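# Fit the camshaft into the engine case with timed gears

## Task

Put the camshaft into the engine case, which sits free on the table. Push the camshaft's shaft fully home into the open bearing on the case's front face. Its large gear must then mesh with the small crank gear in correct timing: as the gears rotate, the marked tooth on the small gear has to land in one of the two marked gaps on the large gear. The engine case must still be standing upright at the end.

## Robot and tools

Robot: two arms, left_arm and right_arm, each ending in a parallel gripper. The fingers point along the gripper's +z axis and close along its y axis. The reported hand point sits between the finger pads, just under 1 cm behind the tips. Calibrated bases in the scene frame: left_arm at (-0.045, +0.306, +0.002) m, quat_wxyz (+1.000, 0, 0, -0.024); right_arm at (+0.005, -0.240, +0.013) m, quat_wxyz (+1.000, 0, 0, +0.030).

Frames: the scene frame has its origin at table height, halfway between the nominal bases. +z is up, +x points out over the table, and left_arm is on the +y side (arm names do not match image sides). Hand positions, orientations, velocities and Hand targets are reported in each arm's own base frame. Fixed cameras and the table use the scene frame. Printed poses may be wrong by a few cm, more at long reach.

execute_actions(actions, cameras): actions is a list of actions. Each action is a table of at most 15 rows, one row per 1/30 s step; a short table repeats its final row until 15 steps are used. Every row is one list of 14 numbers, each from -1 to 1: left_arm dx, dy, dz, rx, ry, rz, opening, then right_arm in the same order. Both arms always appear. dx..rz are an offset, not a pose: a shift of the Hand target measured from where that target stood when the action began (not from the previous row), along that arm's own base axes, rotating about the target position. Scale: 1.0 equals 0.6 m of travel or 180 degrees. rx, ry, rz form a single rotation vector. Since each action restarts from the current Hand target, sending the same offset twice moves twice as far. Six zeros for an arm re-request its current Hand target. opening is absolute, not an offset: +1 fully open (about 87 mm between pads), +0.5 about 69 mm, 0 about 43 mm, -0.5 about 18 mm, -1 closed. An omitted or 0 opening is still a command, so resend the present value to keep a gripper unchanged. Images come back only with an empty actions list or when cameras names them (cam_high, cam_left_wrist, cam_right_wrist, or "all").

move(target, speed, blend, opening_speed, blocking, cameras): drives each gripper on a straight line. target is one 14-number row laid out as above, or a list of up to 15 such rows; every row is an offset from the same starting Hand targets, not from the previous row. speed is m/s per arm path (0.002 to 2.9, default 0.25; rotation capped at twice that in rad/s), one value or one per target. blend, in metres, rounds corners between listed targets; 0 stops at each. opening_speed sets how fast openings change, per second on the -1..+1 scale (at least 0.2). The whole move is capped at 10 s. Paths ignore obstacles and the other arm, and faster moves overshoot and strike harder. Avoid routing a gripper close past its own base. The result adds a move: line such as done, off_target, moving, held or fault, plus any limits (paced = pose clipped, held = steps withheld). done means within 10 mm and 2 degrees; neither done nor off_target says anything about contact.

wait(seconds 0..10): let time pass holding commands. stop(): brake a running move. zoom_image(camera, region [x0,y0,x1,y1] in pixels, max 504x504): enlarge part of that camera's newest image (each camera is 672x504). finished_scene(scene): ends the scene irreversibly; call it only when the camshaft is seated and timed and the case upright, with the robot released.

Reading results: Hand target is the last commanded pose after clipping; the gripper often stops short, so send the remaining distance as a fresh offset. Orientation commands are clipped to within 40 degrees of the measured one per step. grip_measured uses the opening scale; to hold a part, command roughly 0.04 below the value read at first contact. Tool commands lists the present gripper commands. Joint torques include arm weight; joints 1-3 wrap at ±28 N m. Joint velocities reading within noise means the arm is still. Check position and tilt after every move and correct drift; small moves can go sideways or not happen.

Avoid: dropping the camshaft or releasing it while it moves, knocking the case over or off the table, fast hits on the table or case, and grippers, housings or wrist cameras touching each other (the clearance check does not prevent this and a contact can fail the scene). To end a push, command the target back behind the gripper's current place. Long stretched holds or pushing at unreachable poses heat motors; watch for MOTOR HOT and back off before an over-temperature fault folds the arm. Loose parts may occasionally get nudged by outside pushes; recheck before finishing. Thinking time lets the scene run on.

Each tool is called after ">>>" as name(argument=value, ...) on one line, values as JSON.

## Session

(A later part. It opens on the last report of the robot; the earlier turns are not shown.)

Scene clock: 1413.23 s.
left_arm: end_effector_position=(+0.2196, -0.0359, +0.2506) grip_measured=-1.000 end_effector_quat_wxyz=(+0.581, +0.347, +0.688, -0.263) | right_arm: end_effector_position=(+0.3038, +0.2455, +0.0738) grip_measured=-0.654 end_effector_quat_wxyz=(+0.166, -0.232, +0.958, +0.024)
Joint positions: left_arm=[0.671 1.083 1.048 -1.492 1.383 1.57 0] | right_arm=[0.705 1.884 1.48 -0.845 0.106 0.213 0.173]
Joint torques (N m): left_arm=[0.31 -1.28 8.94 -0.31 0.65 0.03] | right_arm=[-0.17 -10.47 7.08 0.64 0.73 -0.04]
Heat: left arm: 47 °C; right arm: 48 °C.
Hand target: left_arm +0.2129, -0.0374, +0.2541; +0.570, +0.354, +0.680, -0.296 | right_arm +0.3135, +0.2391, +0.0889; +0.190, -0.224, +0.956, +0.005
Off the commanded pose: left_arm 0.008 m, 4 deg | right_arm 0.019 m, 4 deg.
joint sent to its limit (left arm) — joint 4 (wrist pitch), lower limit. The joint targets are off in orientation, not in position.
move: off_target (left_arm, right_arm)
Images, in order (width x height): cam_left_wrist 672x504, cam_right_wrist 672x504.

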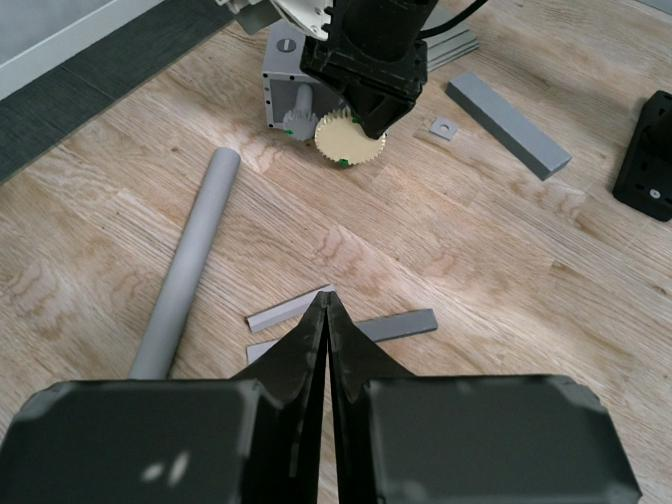

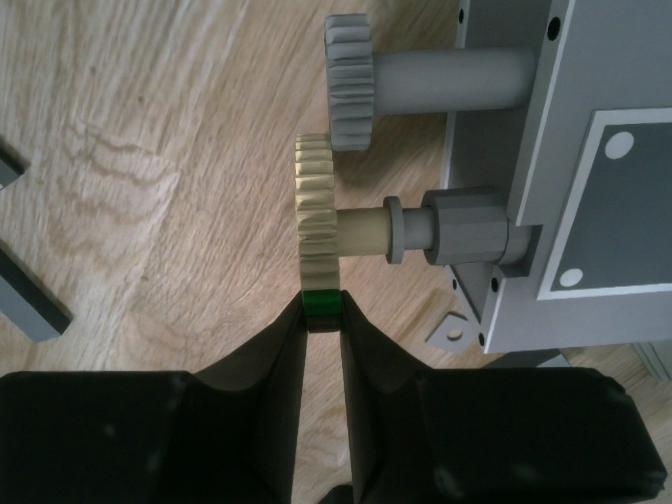

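>>> zoom_image(camera="cam_left_wrist", region=[300, 105, 335, 150])

>>> zoom_image(camera="cam_right_wrist", region=[285, 120, 375, 220])

Scaled by 11.200 from the camera's 672x504 image, which has a finer 960x720 frame.

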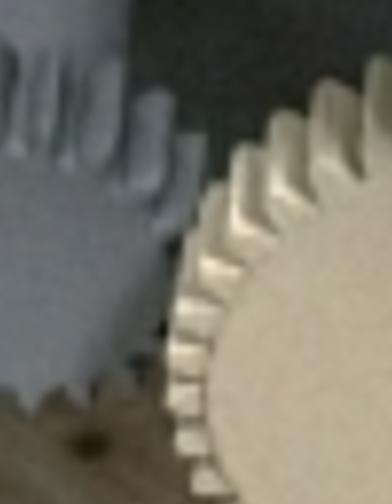

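Scaled by 5.040 from the camera's 672x504 image, which has a finer 960x720 frame.

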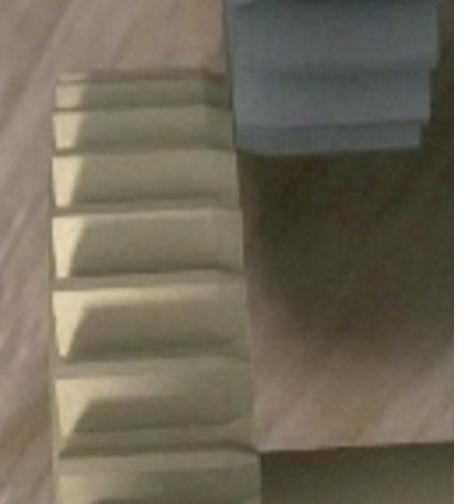

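>>> move(target=[[0,0,0,0,0,0,-1,0.0012,-0.005,0,-0.008,-0.0035,0,-0.8],[0,0,0,0,0,0,-1,0.0012,-0.005,0,0.008,0.0035,0,-0.8],[0,0,0,0,0,0,-1,0.0012,-0.005,0,-0.0025,0.0055,0,-0.8],[0,0,0,0,0,0,-1,0.0012,-0.005,0,0.0025,-0.0055,0,-0.8],[0,0,0,0,0,0,-1,0.0012,-0.005,0,0.0,0,0,-0.8]], speed=0.03, cameras=["cam_right_wrist","cam_left_wrist"])

>>> zoom_image(camera="cam_left_wrist", region=[280, 80, 390, 180])

>>> zoom_image(camera="cam_right_wrist", region=[285, 80, 435, 270])

Scene clock: 1430.80 s.
left_arm: end_effector_position=(+0.2196, -0.0359, +0.2506) grip_measured=-1.000 end_effector_quat_wxyz=(+0.581, +0.347, +0.688, -0.263) | right_arm: end_effector_position=(+0.3042, +0.2453, +0.0746) grip_measured=-0.655 end_effector_quat_wxyz=(+0.165, -0.234, +0.958, +0.026)
Joint positions: left_arm=[0.671 1.083 1.048 -1.492 1.383 1.57 0] | right_arm=[0.701 1.884 1.483 -0.848 0.099 0.207 0.172]
Joint torques (N m): left_arm=[0.32 -1.29 8.95 -0.31 0.65 0.02] | right_arm=[-0.5 -10.95 6.3 0.68 0.78 -0.05]
Heat: left arm: 47 °C; right arm: 48 °C.
Hand target: left_arm +0.2129, -0.0374, +0.2541; +0.570, +0.354, +0.680, -0.296 | right_arm +0.3143, +0.2361, +0.0889; +0.190, -0.224, +0.956, +0.005
Off the commanded pose: left_arm 0.008 m, 4 deg | right_arm 0.020 m, 4 deg.
joint sent to its limit (left arm) — joint 4 (wrist pitch), lower limit. The joint targets are off in orientation, not in position.
move: off_target (left_arm, right_arm)
Images, in order (width x height): cam_left_wrist 672x504, cam_right_wrist 672x504.

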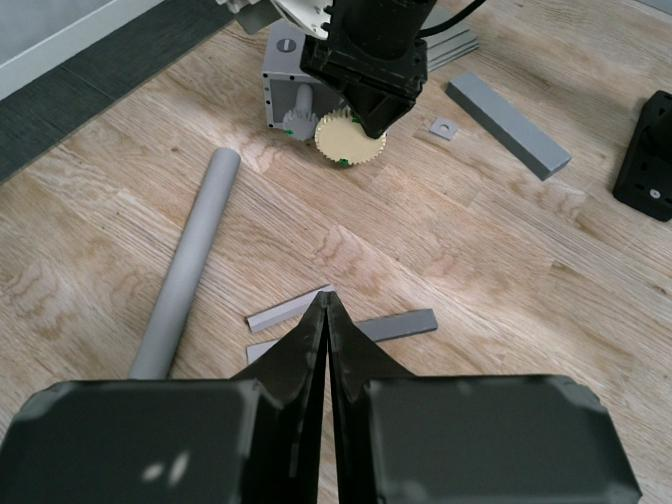

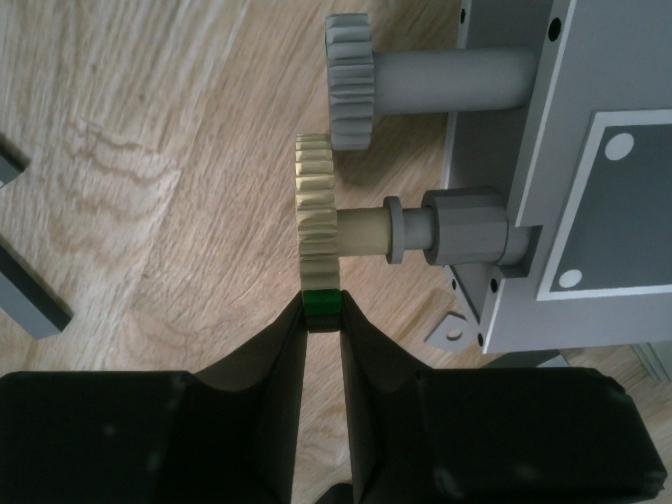

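Scaled by 4.582 from the camera's 672x504 image, which has a finer 960x720 frame.

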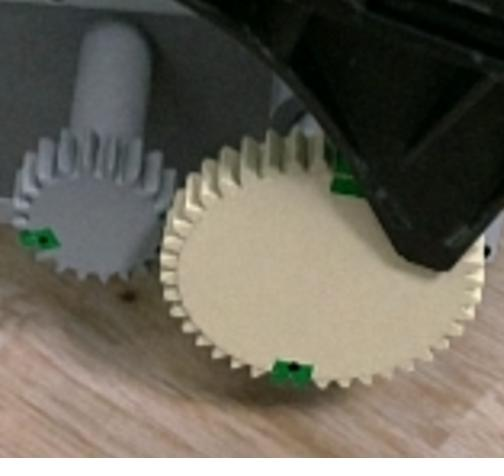

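Scaled by 2.653 from the camera's 672x504 image, which has a finer 960x720 frame.

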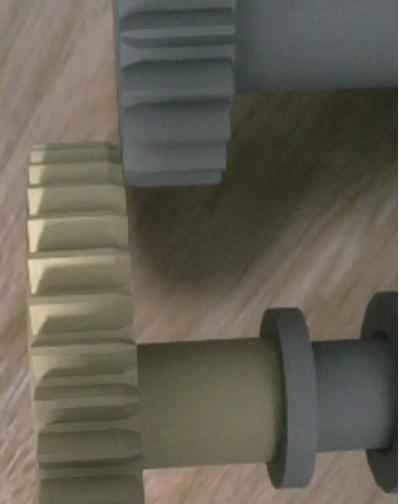

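>>> move(target=[[0,0,0,0,0,0,-1,0.0018,0.0009,0.0005,-0.0074,0.0164,0,-0.8],[0,0,0,0,0,0,-1,-0.0018,-0.0009,-0.0005,0.0074,-0.0164,0,-0.8],[0,0,0,0,0,0,-1,0.0018,0.0009,0.0005,-0.0074,0.0164,0,-0.8],[0,0,0,0,0,0,-1,0,0,0,0,0,0,-0.8]], speed=0.03, cameras=["cam_right_wrist","cam_left_wrist"])

>>> zoom_image(camera="cam_left_wrist", region=[280, 80, 390, 180])

>>> zoom_image(camera="cam_right_wrist", region=[285, 80, 435, 270])

Scene clock: 1450.37 s.
left_arm: end_effector_position=(+0.2196, -0.0359, +0.2506) grip_measured=-1.000 end_effector_quat_wxyz=(+0.581, +0.347, +0.688, -0.263) | right_arm: end_effector_position=(+0.3042, +0.2434, +0.0735) grip_measured=-0.654 end_effector_quat_wxyz=(+0.155, -0.233, +0.960, +0.018)
Joint positions: left_arm=[0.671 1.083 1.048 -1.492 1.383 1.57 0] | right_arm=[0.7 1.905 1.51 -0.88 0.105 0.208 0.173]
Joint torques (N m): left_arm=[0.32 -1.26 8.95 -0.31 0.65 0.03] | right_arm=[-0.42 -12.82 4.44 0.92 0.72 -0.05]
Heat: left arm: 47 °C; right arm: 48 °C.
Hand target: left_arm +0.2129, -0.0374, +0.2541; +0.570, +0.354, +0.680, -0.296 | right_arm +0.3143, +0.2361, +0.0889; +0.190, -0.224, +0.956, +0.005
Off the commanded pose: left_arm 0.008 m, 4 deg | right_arm 0.020 m, 4 deg.
joint sent to its limit (left arm) — joint 4 (wrist pitch), lower limit. The joint targets are off in orientation, not in position.
move: off_target (left_arm, right_arm)
Images, in order (width x height): cam_left_wrist 672x504, cam_right_wrist 672x504.

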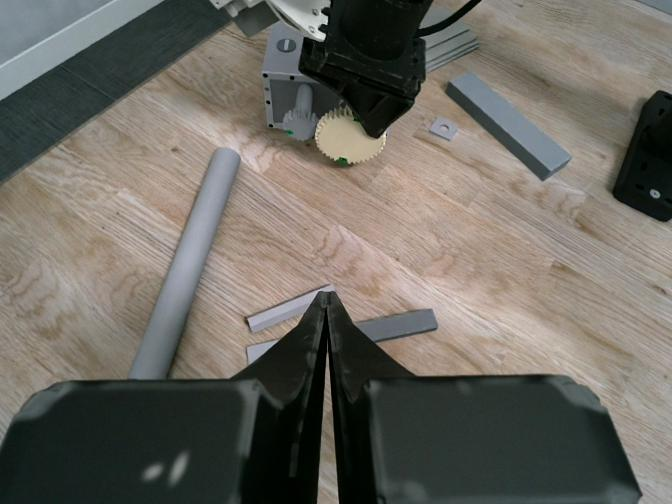

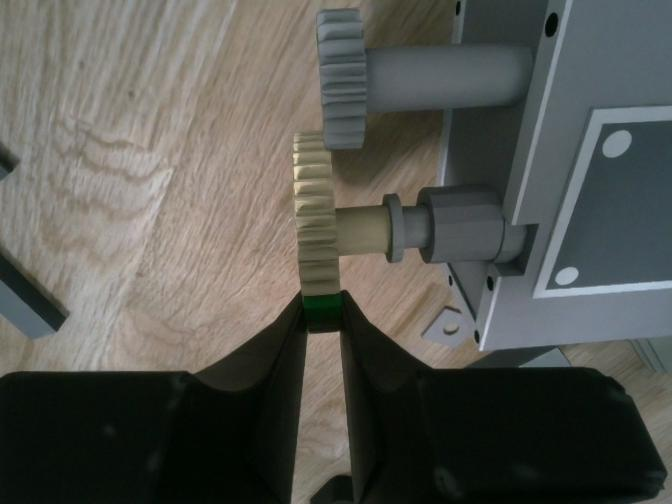

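Scaled by 4.582 from the camera's 672x504 image, which has a finer 960x720 frame.

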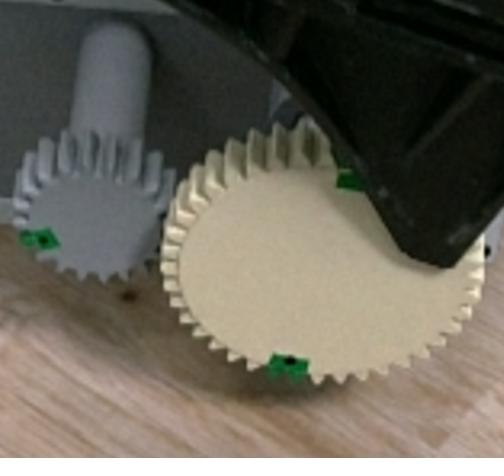

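Scaled by 2.653 from the camera's 672x504 image, which has a finer 960x720 frame.

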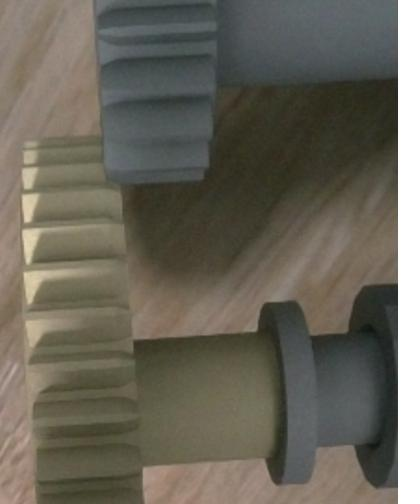

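>>> zoom_image(camera="cam_left_wrist", region=[310, 100, 390, 175])

>>> zoom_image(camera="cam_right_wrist", region=[285, 110, 375, 180])

>>> zoom_image(camera="cam_left_wrist", region=[300, 105, 335, 150])

Scaled by 6.300 from the camera's 672x504 image, which has a finer 960x720 frame.

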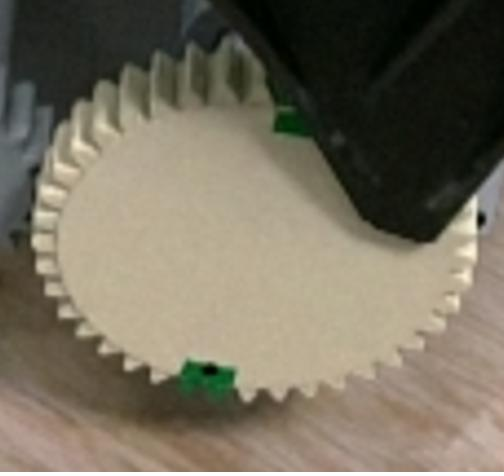

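Scaled by 5.600 from the camera's 672x504 image, which has a finer 960x720 frame.

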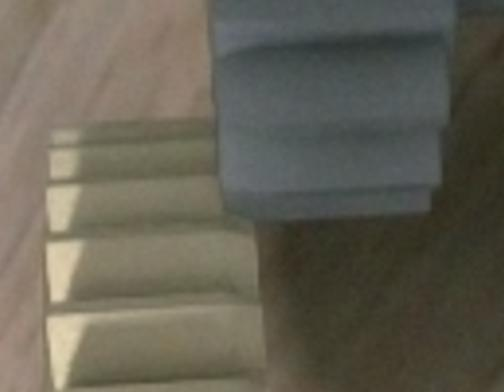

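Scaled by 11.200 from the camera's 672x504 image, which has a finer 960x720 frame.

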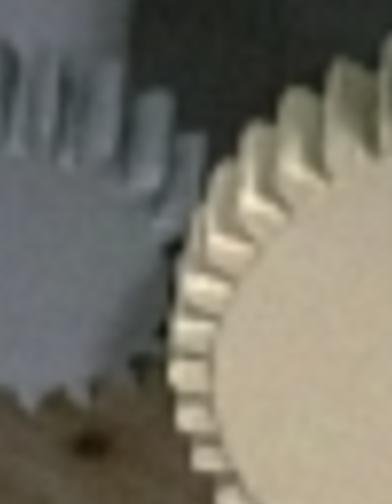

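>>> move(target=[[0,0,0,0,0,0,-1,0.0018,-0.0046,0,-0.010,-0.0045,0,-0.8],[0,0,0,0,0,0,-1,0.0018,-0.0046,0,0.010,0.0045,0,-0.8],[0,0,0,0,0,0,-1,0.0018,-0.0046,0,-0.0025,0.0055,0,-0.8],[0,0,0,0,0,0,-1,0.0018,-0.0046,0,0.0025,-0.0055,0,-0.8],[0,0,0,0,0,0,-1,0.0018,-0.0046,0,0.0,0,0,-0.8]], speed=0.03, cameras=["cam_right_wrist","cam_left_wrist"])

>>> zoom_image(camera="cam_left_wrist", region=[280, 80, 390, 180])

>>> zoom_image(camera="cam_right_wrist", region=[285, 80, 435, 270])

Scene clock: 1481.07 s.
left_arm: end_effector_position=(+0.2196, -0.0359, +0.2506) grip_measured=-1.000 end_effector_quat_wxyz=(+0.581, +0.347, +0.688, -0.263) | right_arm: end_effector_position=(+0.3048, +0.2422, +0.0733) grip_measured=-0.655 end_effector_quat_wxyz=(+0.162, -0.232, +0.959, +0.026)
Joint positions: left_arm=[0.671 1.083 1.048 -1.492 1.383 1.57 0] | right_arm=[0.693 1.885 1.481 -0.85 0.095 0.202 0.173]
Joint torques (N m): left_arm=[0.31 -1.29 8.94 -0.31 0.65 0.02] | right_arm=[-0.43 -11.33 6.15 0.71 0.79 -0.07]
Heat: left arm: 47 °C; right arm: 47 °C.
Hand target: left_arm +0.2129, -0.0374, +0.2541; +0.570, +0.354, +0.680, -0.296 | right_arm +0.3154, +0.2333, +0.0888; +0.190, -0.224, +0.956, +0.005
Off the commanded pose: left_arm 0.008 m, 4 deg | right_arm 0.021 m, 4 deg.
joint sent to its limit (left arm) — joint 4 (wrist pitch), lower limit. The joint targets are off in orientation, not in position.
move: off_target (left_arm, right_arm)
Images, in order (width x height): cam_left_wrist 672x504, cam_right_wrist 672x504.

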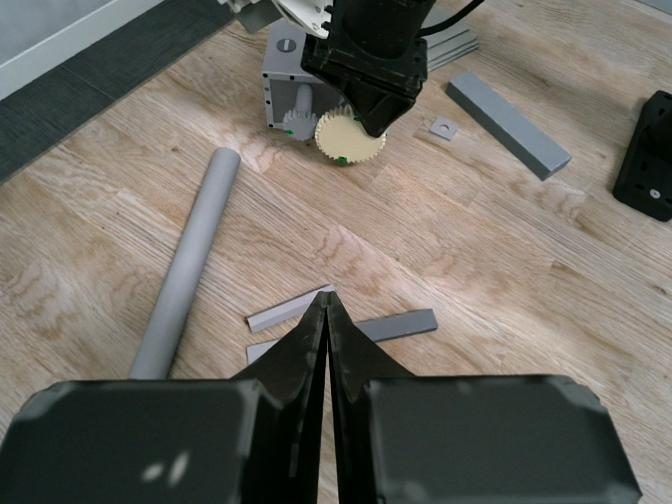

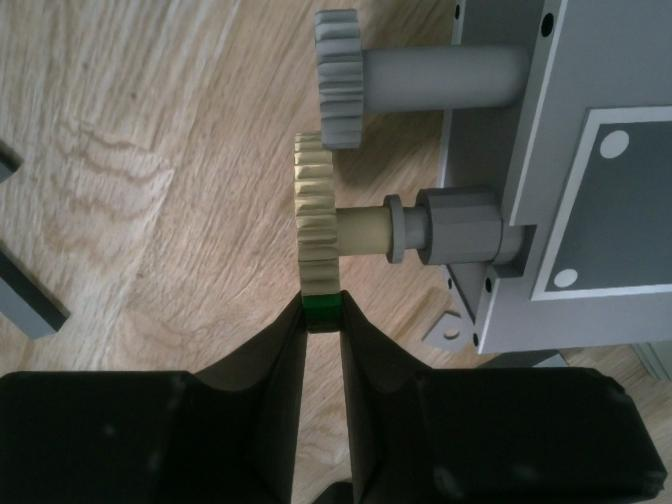

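Scaled by 4.582 from the camera's 672x504 image, which has a finer 960x720 frame.

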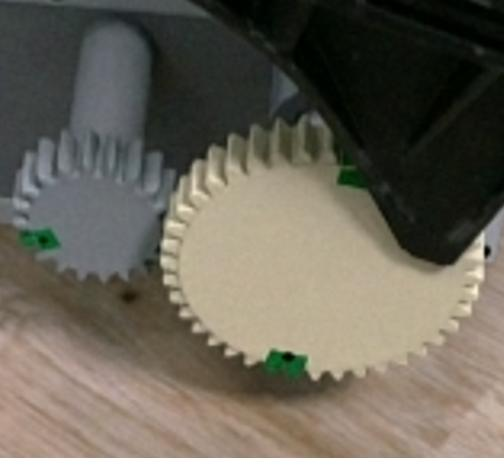

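Scaled by 2.653 from the camera's 672x504 image, which has a finer 960x720 frame.

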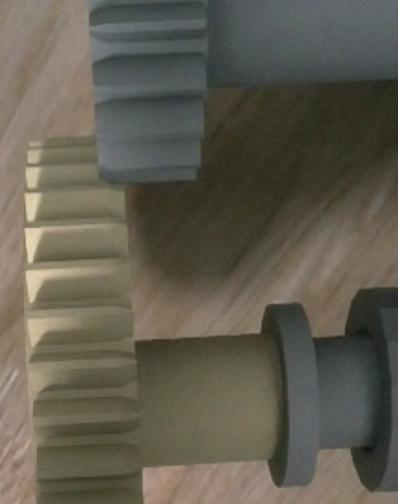

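>>> move(target=[[0,0,0,0,0,0,-1,0.0022,-0.0055,0,-0.011,-0.005,0.004,-0.8],[0,0,0,0,0,0,-1,0.0022,-0.0055,0,0.011,0.005,-0.006,-0.8],[0,0,0,0,0,0,-1,0.0022,-0.0055,0,-0.007,0.008,0.004,-0.8],[0,0,0,0,0,0,-1,0.0027,-0.0065,0,0.007,-0.0055,-0.004,-0.8],[0,0,0,0,0,0,-1,0.0027,-0.0065,0,0.0,0,0,-0.8]], speed=0.03, cameras=["cam_right_wrist","cam_left_wrist"])

>>> zoom_image(camera="cam_left_wrist", region=[280, 80, 390, 180])

>>> zoom_image(camera="cam_right_wrist", region=[285, 80, 435, 270])

Scene clock: 1498.47 s.
left_arm: end_effector_position=(+0.2196, -0.0359, +0.2506) grip_measured=-1.000 end_effector_quat_wxyz=(+0.581, +0.347, +0.688, -0.263) | right_arm: end_effector_position=(+0.3043, +0.2400, +0.0732) grip_measured=-0.655 end_effector_quat_wxyz=(+0.163, -0.235, +0.958, +0.030)
Joint positions: left_arm=[0.671 1.083 1.048 -1.492 1.383 1.57 0] | right_arm=[0.686 1.873 1.463 -0.838 0.086 0.191 0.172]
Joint torques (N m): left_arm=[0.31 -1.28 8.95 -0.31 0.65 0.02] | right_arm=[-0.84 -10.67 6.91 0.65 0.84 -0.06]
Heat: left arm: 47 °C; right arm: 49 °C.
Hand target: left_arm +0.2129, -0.0374, +0.2541; +0.570, +0.354, +0.680, -0.296 | right_arm +0.3169, +0.2295, +0.0888; +0.189, -0.224, +0.956, +0.005
Off the commanded pose: left_arm 0.008 m, 4 deg | right_arm 0.023 m, 4 deg.
joint sent to its limit (left arm) — joint 4 (wrist pitch), lower limit. The joint targets are off in orientation, not in position.
move: off_target (left_arm, right_arm)
Images, in order (width x height): cam_left_wrist 672x504, cam_right_wrist 672x504.

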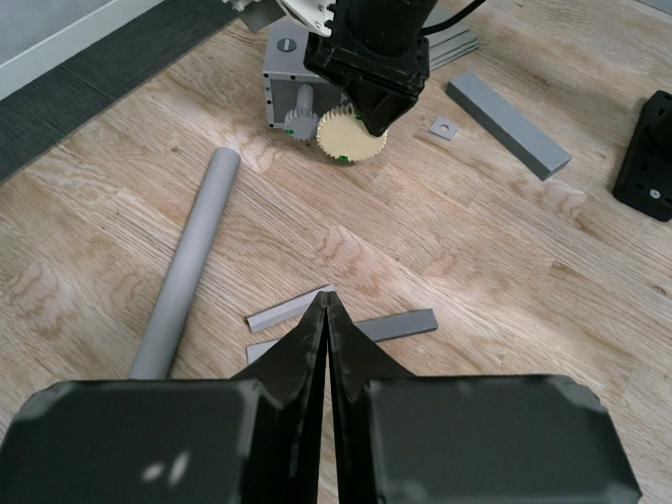

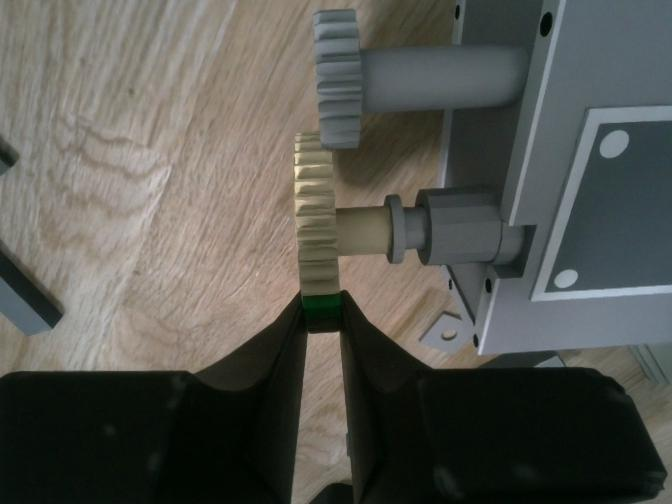

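Scaled by 4.582 from the camera's 672x504 image, which has a finer 960x720 frame.

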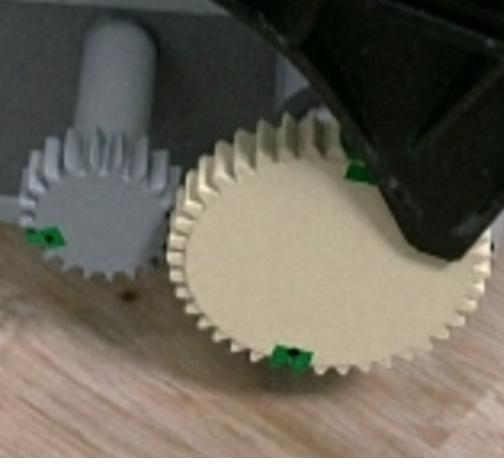

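Scaled by 2.653 from the camera's 672x504 image, which has a finer 960x720 frame.

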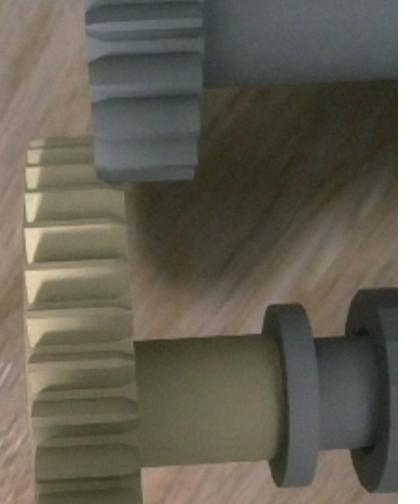

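>>> move(target=[[0,0,0,0,0,0,-1,-0.0060,0.0133,0,0,0,0.0,-0.8],[0,0,0,0,0,0,-1,-0.0027,0.006,0,-0.018,-0.009,0.004,-0.8],[0,0,0,0,0,0,-1,-0.0027,0.006,0,0.018,0.009,0.004,-0.8],[0,0,0,0,0,0,-1,-0.0027,0.006,0,0,0,-0.012,-0.8],[0,0,0,0,0,0,-1,-0.0027,0.006,0,0.00,0.00,0.012,-0.8],[0,0,0,0,0,0,-1,-0.0016,0.0036,0,-0.000,-0.00,0.004,-0.8]], speed=0.04, cameras=["cam_right_wrist","cam_high"])

>>> zoom_image(camera="cam_right_wrist", region=[285, 80, 435, 270])

>>> zoom_image(camera="cam_high", region=[220, 130, 380, 310])

Scene clock: 1514.47 s.
left_arm: end_effector_position=(+0.2196, -0.0359, +0.2506) grip_measured=-1.000 end_effector_quat_wxyz=(+0.581, +0.347, +0.688, -0.263) | right_arm: end_effector_position=(+0.3058, +0.2367, +0.0730) grip_measured=-0.653 end_effector_quat_wxyz=(+0.166, -0.239, +0.956, +0.018)
Joint positions: left_arm=[0.671 1.083 1.048 -1.492 1.383 1.57 0] | right_arm=[0.688 1.874 1.463 -0.841 0.108 0.18 0.174]
Joint torques (N m): left_arm=[0.32 -1.26 8.94 -0.31 0.65 0.02] | right_arm=[-0.53 -10.61 6.99 0.68 0.59 -0.02]
Heat: left arm: 47 °C; right arm: 49 °C.
Hand target: left_arm +0.2129, -0.0374, +0.2541; +0.570, +0.354, +0.680, -0.296 | right_arm +0.3159, +0.2317, +0.0889; +0.190, -0.230, +0.955, +0.006
Off the commanded pose: left_arm 0.008 m, 4 deg | right_arm 0.019 m, 3 deg.
joint sent to its limit (left arm) — joint 4 (wrist pitch), lower limit. The joint targets are off in orientation, not in position.
move: off_target (left_arm, right_arm)
Images, in order (width x height): cam_high 672x504, cam_right_wrist 672x504.

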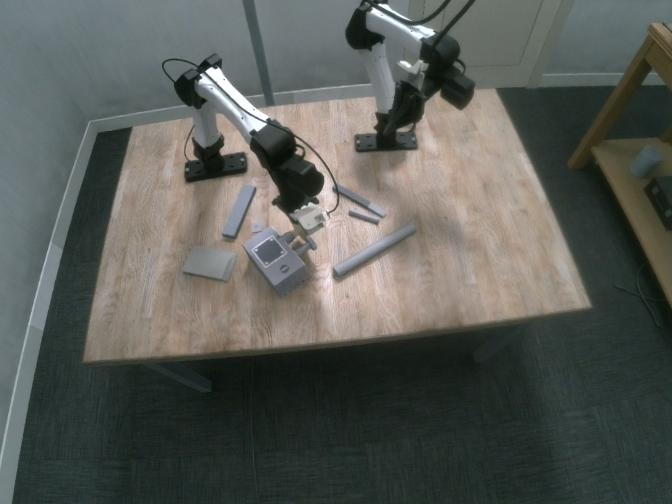

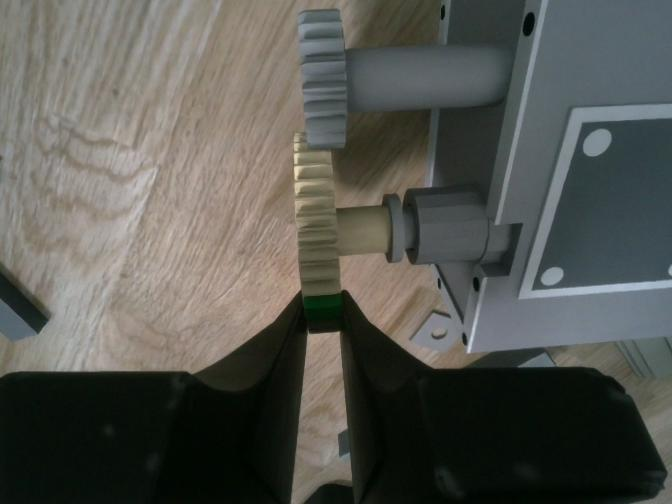

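Scaled by 2.653 from the camera's 672x504 image, which has a finer 960x720 frame.

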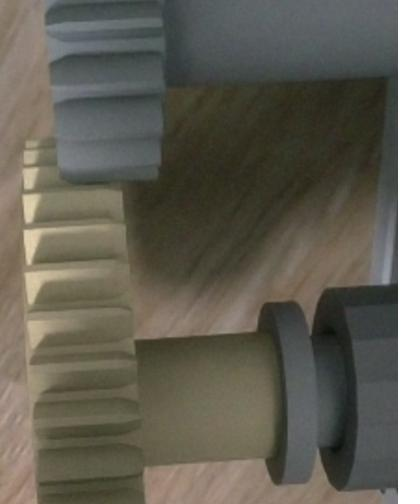

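Scaled by 2.800 from the camera's 672x504 image, which has a finer 960x720 frame.

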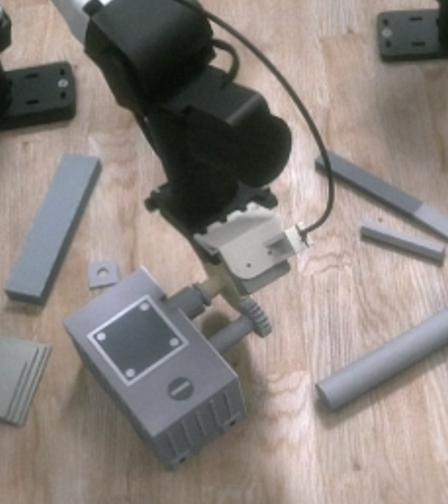

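>>> move(target=[[0,0,0,0,0,0,-1,-0.0030,0.0067,0,0,0,0.0,-0.8],[0,0,0,0,0,0,-1,0.0005,-0.001,0,-0.018,-0.009,0.004,-0.8],[0,0,0,0,0,0,-1,0.0005,-0.001,0,0.018,0.009,0.004,-0.8],[0,0,0,0,0,0,-1,0.001,-0.002,0,0,0,-0.012,-0.8],[0,0,0,0,0,0,-1,0.0012,-0.0025,0,0.00,0.00,0.012,-0.8],[0,0,0,0,0,0,-1,0.0012,-0.0025,0,-0.000,-0.00,0.002,-0.8]], speed=0.04, cameras=["cam_right_wrist","cam_left_wrist"])

>>> zoom_image(camera="cam_right_wrist", region=[285, 80, 435, 270])

>>> zoom_image(camera="cam_left_wrist", region=[280, 80, 390, 180])

Scene clock: 1531.70 s.
left_arm: end_effector_position=(+0.2196, -0.0359, +0.2506) grip_measured=-1.000 end_effector_quat_wxyz=(+0.581, +0.347, +0.688, -0.263) | right_arm: end_effector_position=(+0.3077, +0.2336, +0.0731) grip_measured=-0.654 end_effector_quat_wxyz=(+0.165, -0.240, +0.956, +0.019)
Joint positions: left_arm=[0.671 1.083 1.048 -1.492 1.383 1.57 0] | right_arm=[0.678 1.874 1.463 -0.843 0.103 0.169 0.173]
Joint torques (N m): left_arm=[0.31 -1.29 8.95 -0.31 0.66 0.03] | right_arm=[-0.01 -10.76 6.79 0.71 0.59 -0.03]
Heat: left arm: 47 °C; right arm: 49 °C.
Hand target: left_arm +0.2129, -0.0374, +0.2541; +0.570, +0.354, +0.680, -0.296 | right_arm +0.3168, +0.2301, +0.0889; +0.190, -0.233, +0.954, +0.007
Off the commanded pose: left_arm 0.008 m, 4 deg | right_arm 0.019 m, 3 deg.
joint sent to its limit (left arm) — joint 4 (wrist pitch), lower limit. The joint targets are off in orientation, not in position.
move: off_target (left_arm, right_arm)
Images, in order (width x height): cam_left_wrist 672x504, cam_right_wrist 672x504.

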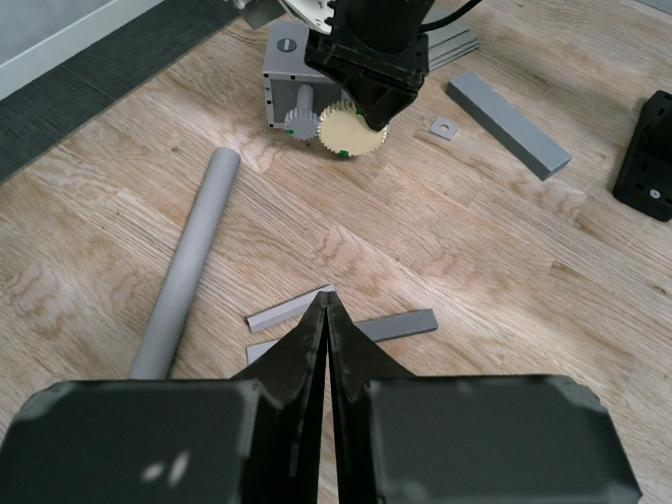

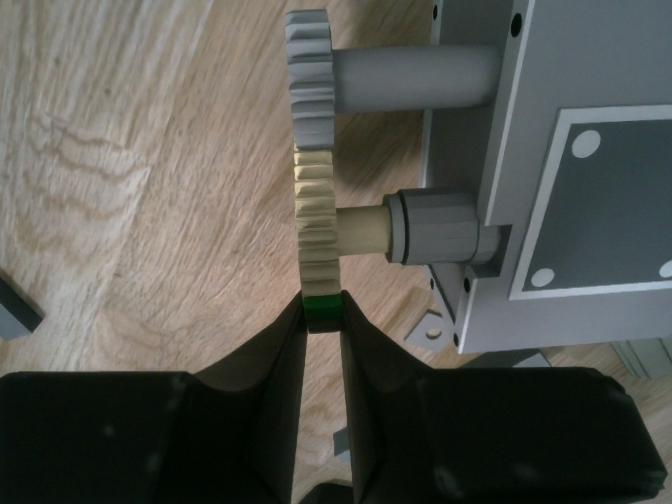

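Scaled by 2.653 from the camera's 672x504 image, which has a finer 960x720 frame.

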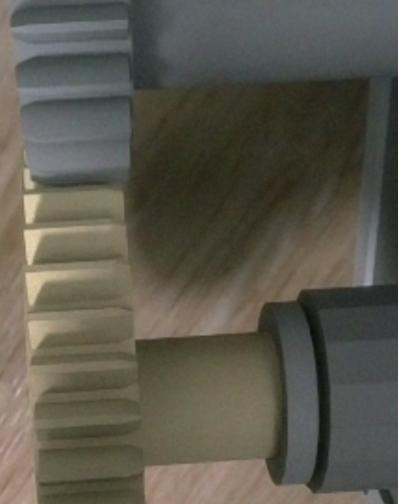

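Scaled by 4.582 from the camera's 672x504 image, which has a finer 960x720 frame.

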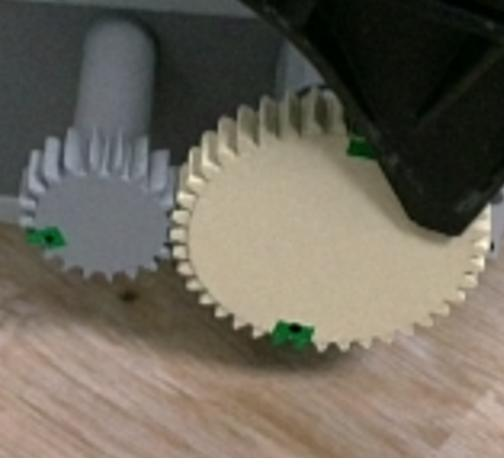

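>>> move(target=[[0,0,0,0,0,0,-1,-0.0020,0.0045,0,0,0,0.0,-0.8],[0,0,0,0,0,0,-1,0.0015,-0.003,0,-0.012,-0.006,0.004,-0.8],[0,0,0,0,0,0,-1,0.0015,-0.003,0,0.012,0.006,0.004,-0.8],[0,0,0,0,0,0,-1,0.002,-0.004,0,0,0,-0.010,-0.8],[0,0,0,0,0,0,-1,0.0022,-0.0045,0,0.00,0.00,0.010,-0.8],[0,0,0,0,0,0,-1,0.0022,-0.0045,0,-0.000,-0.00,0.002,-0.8]], speed=0.04, cameras=["cam_right_wrist","cam_left_wrist"])

>>> zoom_image(camera="cam_right_wrist", region=[375, 180, 425, 270])

>>> zoom_image(camera="cam_right_wrist", region=[270, 60, 390, 200])

>>> zoom_image(camera="cam_left_wrist", region=[280, 80, 390, 180])

Scene clock: 1544.77 s.
left_arm: end_effector_position=(+0.2196, -0.0359, +0.2506) grip_measured=-1.000 end_effector_quat_wxyz=(+0.581, +0.347, +0.688, -0.263) | right_arm: end_effector_position=(+0.3085, +0.2322, +0.0730) grip_measured=-0.655 end_effector_quat_wxyz=(+0.163, -0.242, +0.956, +0.022)
Joint positions: left_arm=[0.671 1.083 1.048 -1.492 1.383 1.57 0] | right_arm=[0.67 1.874 1.463 -0.843 0.093 0.159 0.173]
Joint torques (N m): left_arm=[0.32 -1.28 8.94 -0.31 0.65 0.02] | right_arm=[-0.09 -11.07 6.48 0.74 0.65 -0.06]
Heat: left arm: 47 °C; right arm: 49 °C.
Hand target: left_arm +0.2129, -0.0374, +0.2541; +0.570, +0.354, +0.680, -0.296 | right_arm +0.3182, +0.2273, +0.0889; +0.190, -0.236, +0.953, +0.007
Off the commanded pose: left_arm 0.008 m, 4 deg | right_arm 0.019 m, 4 deg.
joint sent to its limit (left arm) — joint 4 (wrist pitch), lower limit. The joint targets are off in orientation, not in position.
move: off_target (left_arm, right_arm)
Images, in order (width x height): cam_left_wrist 672x504, cam_right_wrist 672x504.

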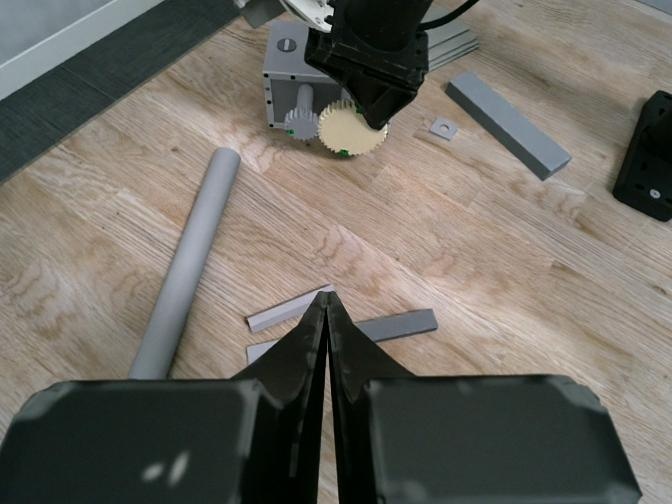

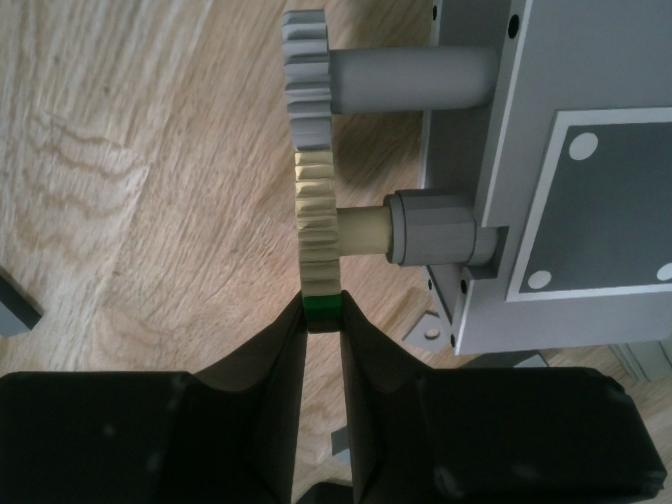

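Scaled by 5.600 from the camera's 672x504 image, which has a finer 960x720 frame.

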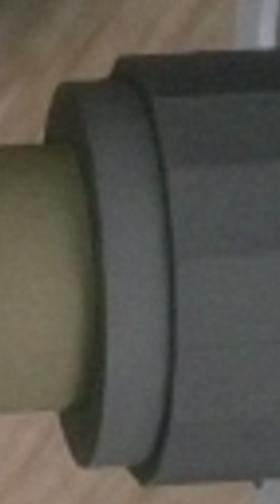

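Scaled by 3.600 from the camera's 672x504 image, which has a finer 960x720 frame.

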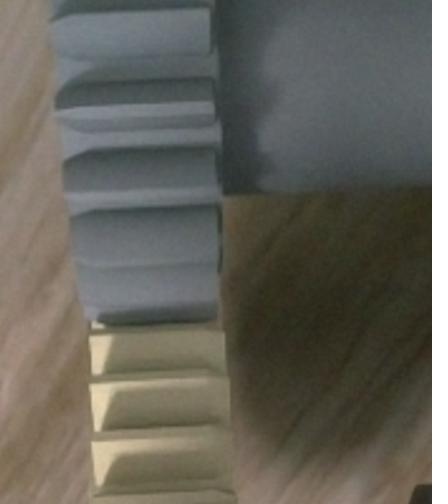

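Scaled by 4.582 from the camera's 672x504 image, which has a finer 960x720 frame.

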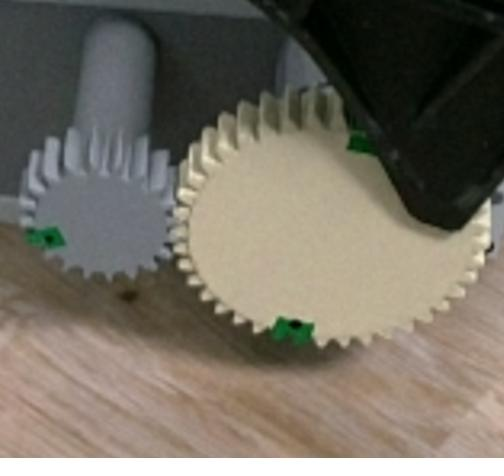

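>>> move(target=[[0,0,0,0,0,0,-1,-0.0045,0.010,0,0,0,0.0,-0.8],[0,0,0,0,0,0,-1,-0.0045,0.010,0,0,0,0.0,-0.3]], speed=0.02, opening_speed=0.4, cameras=["cam_right_wrist","cam_left_wrist"])

>>> zoom_image(camera="cam_right_wrist", region=[270, 120, 430, 340])

Scene clock: 1560.03 s.
left_arm: end_effector_position=(+0.2196, -0.0359, +0.2506) grip_measured=-1.000 end_effector_quat_wxyz=(+0.581, +0.347, +0.688, -0.263) | right_arm: end_effector_position=(+0.3102, +0.2290, +0.0734) grip_measured=-0.300 end_effector_quat_wxyz=(+0.170, -0.238, +0.956, +0.003)
Joint positions: left_arm=[0.671 1.083 1.048 -1.492 1.383 1.57 0] | right_arm=[0.68 1.874 1.463 -0.846 0.136 0.17 0.35]
Joint torques (N m): left_arm=[0.31 -1.26 8.94 -0.31 0.65 0.02] | right_arm=[0.62 -10.45 7.13 0.73 0.24 -0.01]
Heat: left arm: 47 °C; right arm: 50 °C.
Hand target: left_arm +0.2129, -0.0374, +0.2541; +0.570, +0.354, +0.680, -0.296 | right_arm +0.3153, +0.2335, +0.0889; +0.190, -0.236, +0.953, +0.008
Off the commanded pose: left_arm 0.008 m, 4 deg | right_arm 0.017 m, 2 deg.
joint sent to its limit (left arm) — joint 4 (wrist pitch), lower limit. The joint targets are off in orientation, not in position.
move: off_target (left_arm, right_arm); target 2's new opening was sent with right_arm's hand 0.018 m and 3 deg from that target
Images, in order (width x height): cam_left_wrist 672x504, cam_right_wrist 672x504.

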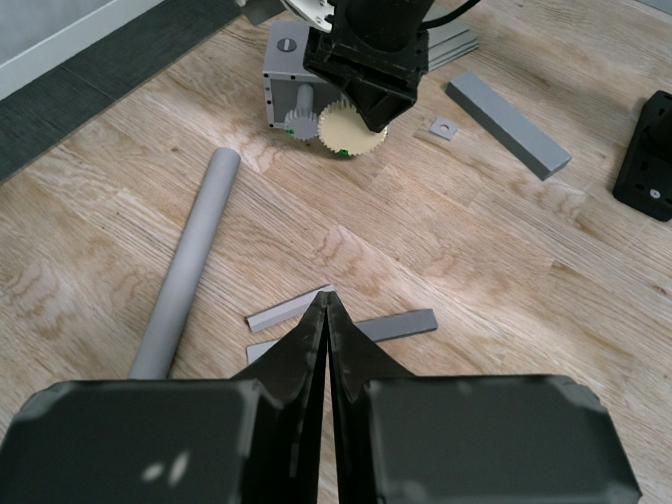

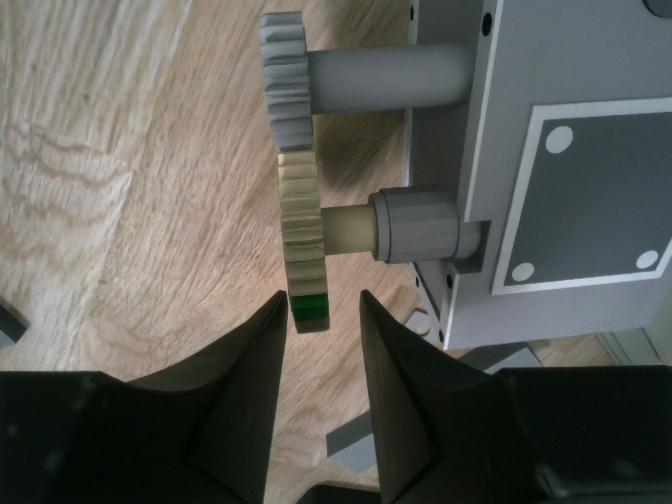

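Scaled by 2.291 from the camera's 672x504 image, which has a finer 960x720 frame.

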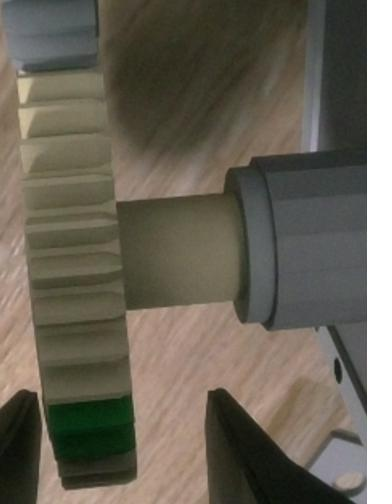

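>>> move(target=[[0,0,0,0,0,0,-1,-0.003,0.0075,0.0,0,0,0,-0.1],[0,0,0,0,0,0,-1,-0.028,0.0,0.075,0,0,0,-0.1],[0,0,0,0,0,0,-1,-0.06,-0.01,0.18,0,0,0,-0.1]], speed=[0.03,0.06,0.12], cameras=["all"])

Scene clock: 1576.27 s.
left_arm: end_effector_position=(+0.2196, -0.0359, +0.2506) grip_measured=-1.000 end_effector_quat_wxyz=(+0.581, +0.347, +0.688, -0.263) | right_arm: end_effector_position=(+0.2790, +0.2257, +0.1820) grip_measured=-0.100 end_effector_quat_wxyz=(+0.171, -0.239, +0.956, +0.002)
Joint positions: left_arm=[0.671 1.083 1.048 -1.492 1.383 1.57 0] | right_arm=[0.731 1.787 1.788 -1.263 0.155 0.217 0.45]
Joint torques (N m): left_arm=[0.32 -1.28 8.94 -0.31 0.65 0.02] | right_arm=[0.87 -9.48 7.08 0.67 0.25 0.03]
Motor temperatures (°C): left_arm=[23 23 47 25 27 25 24] | right_arm=[25 49 42 31 28 26 29]
Heat: left arm: 47 °C; right arm: 49 °C.
Hand target: left_arm +0.2129, -0.0374, +0.2541; +0.570, +0.354, +0.680, -0.296 | right_arm +0.2794, +0.2275, +0.1969; +0.190, -0.236, +0.953, +0.008
Off the commanded pose: left_arm 0.008 m, 4 deg | right_arm 0.015 m, 2 deg.
joint sent to its limit (left arm) — joint 4 (wrist pitch), lower limit. The joint targets are off in orientation, not in position.
move: off_target (left_arm, right_arm)

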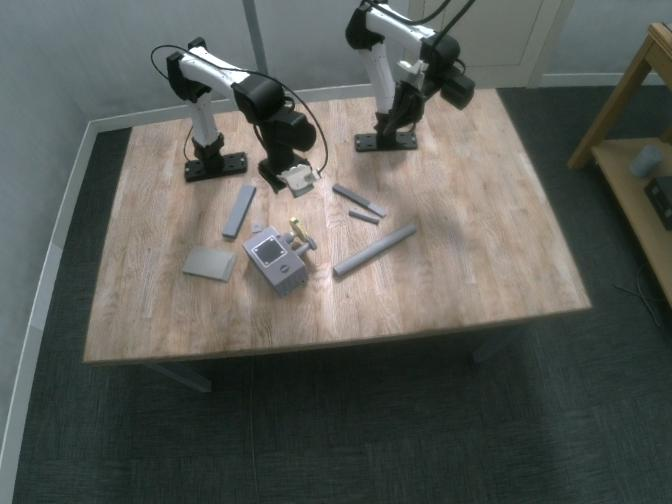

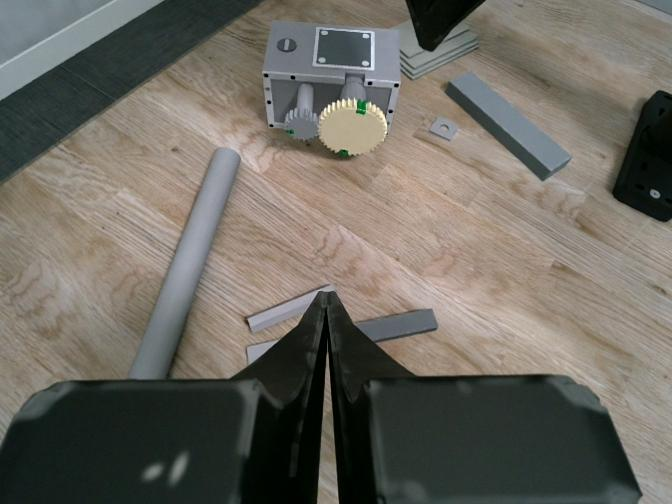

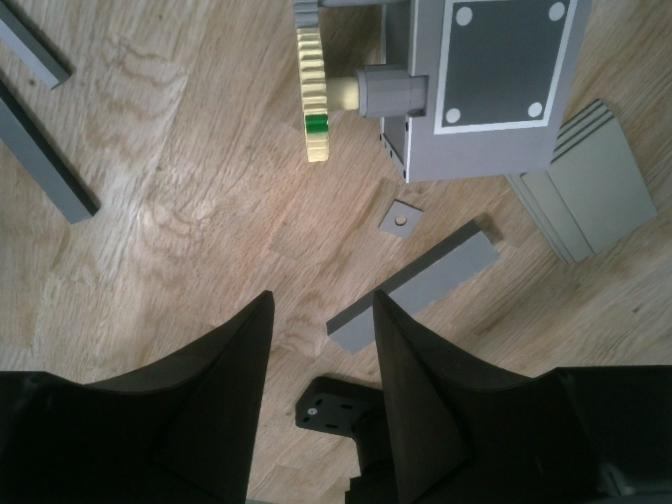

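>>> zoom_image(camera="cam_right_wrist", region=[280, 0, 440, 170])

>>> zoom_image(camera="cam_left_wrist", region=[275, 85, 400, 175])

Scaled by 2.965 from the camera's 672x504 image, which has a finer 960x720 frame.

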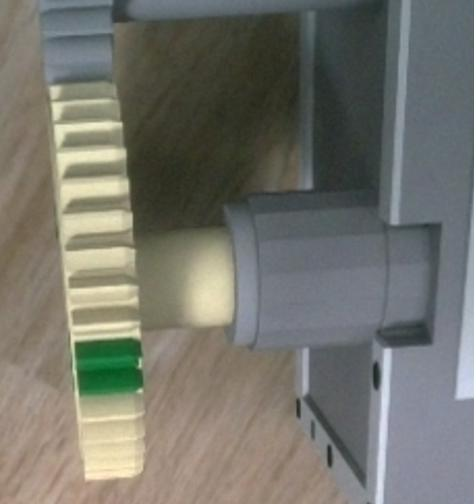

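Scaled by 4.032 from the camera's 672x504 image, which has a finer 960x720 frame.

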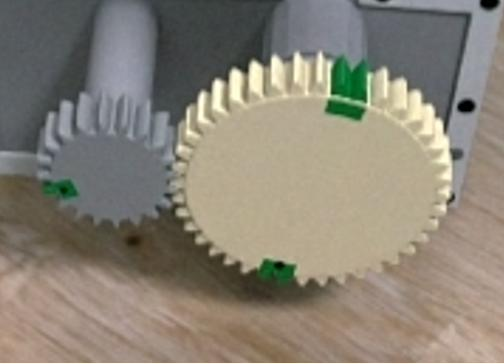

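>>> zoom_image(camera="cam_left_wrist", region=[310, 90, 395, 165])

>>> zoom_image(camera="cam_left_wrist", region=[280, 95, 345, 150])

Scaled by 5.929 from the camera's 672x504 image, which has a finer 960x720 frame.

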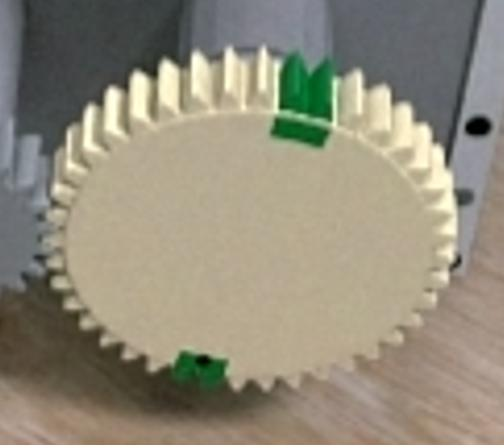

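Scaled by 7.754 from the camera's 672x504 image, which has a finer 960x720 frame.

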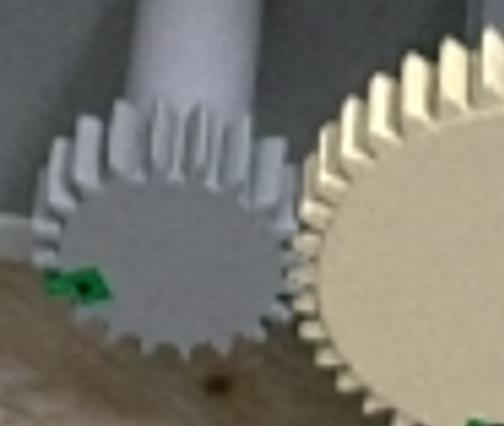

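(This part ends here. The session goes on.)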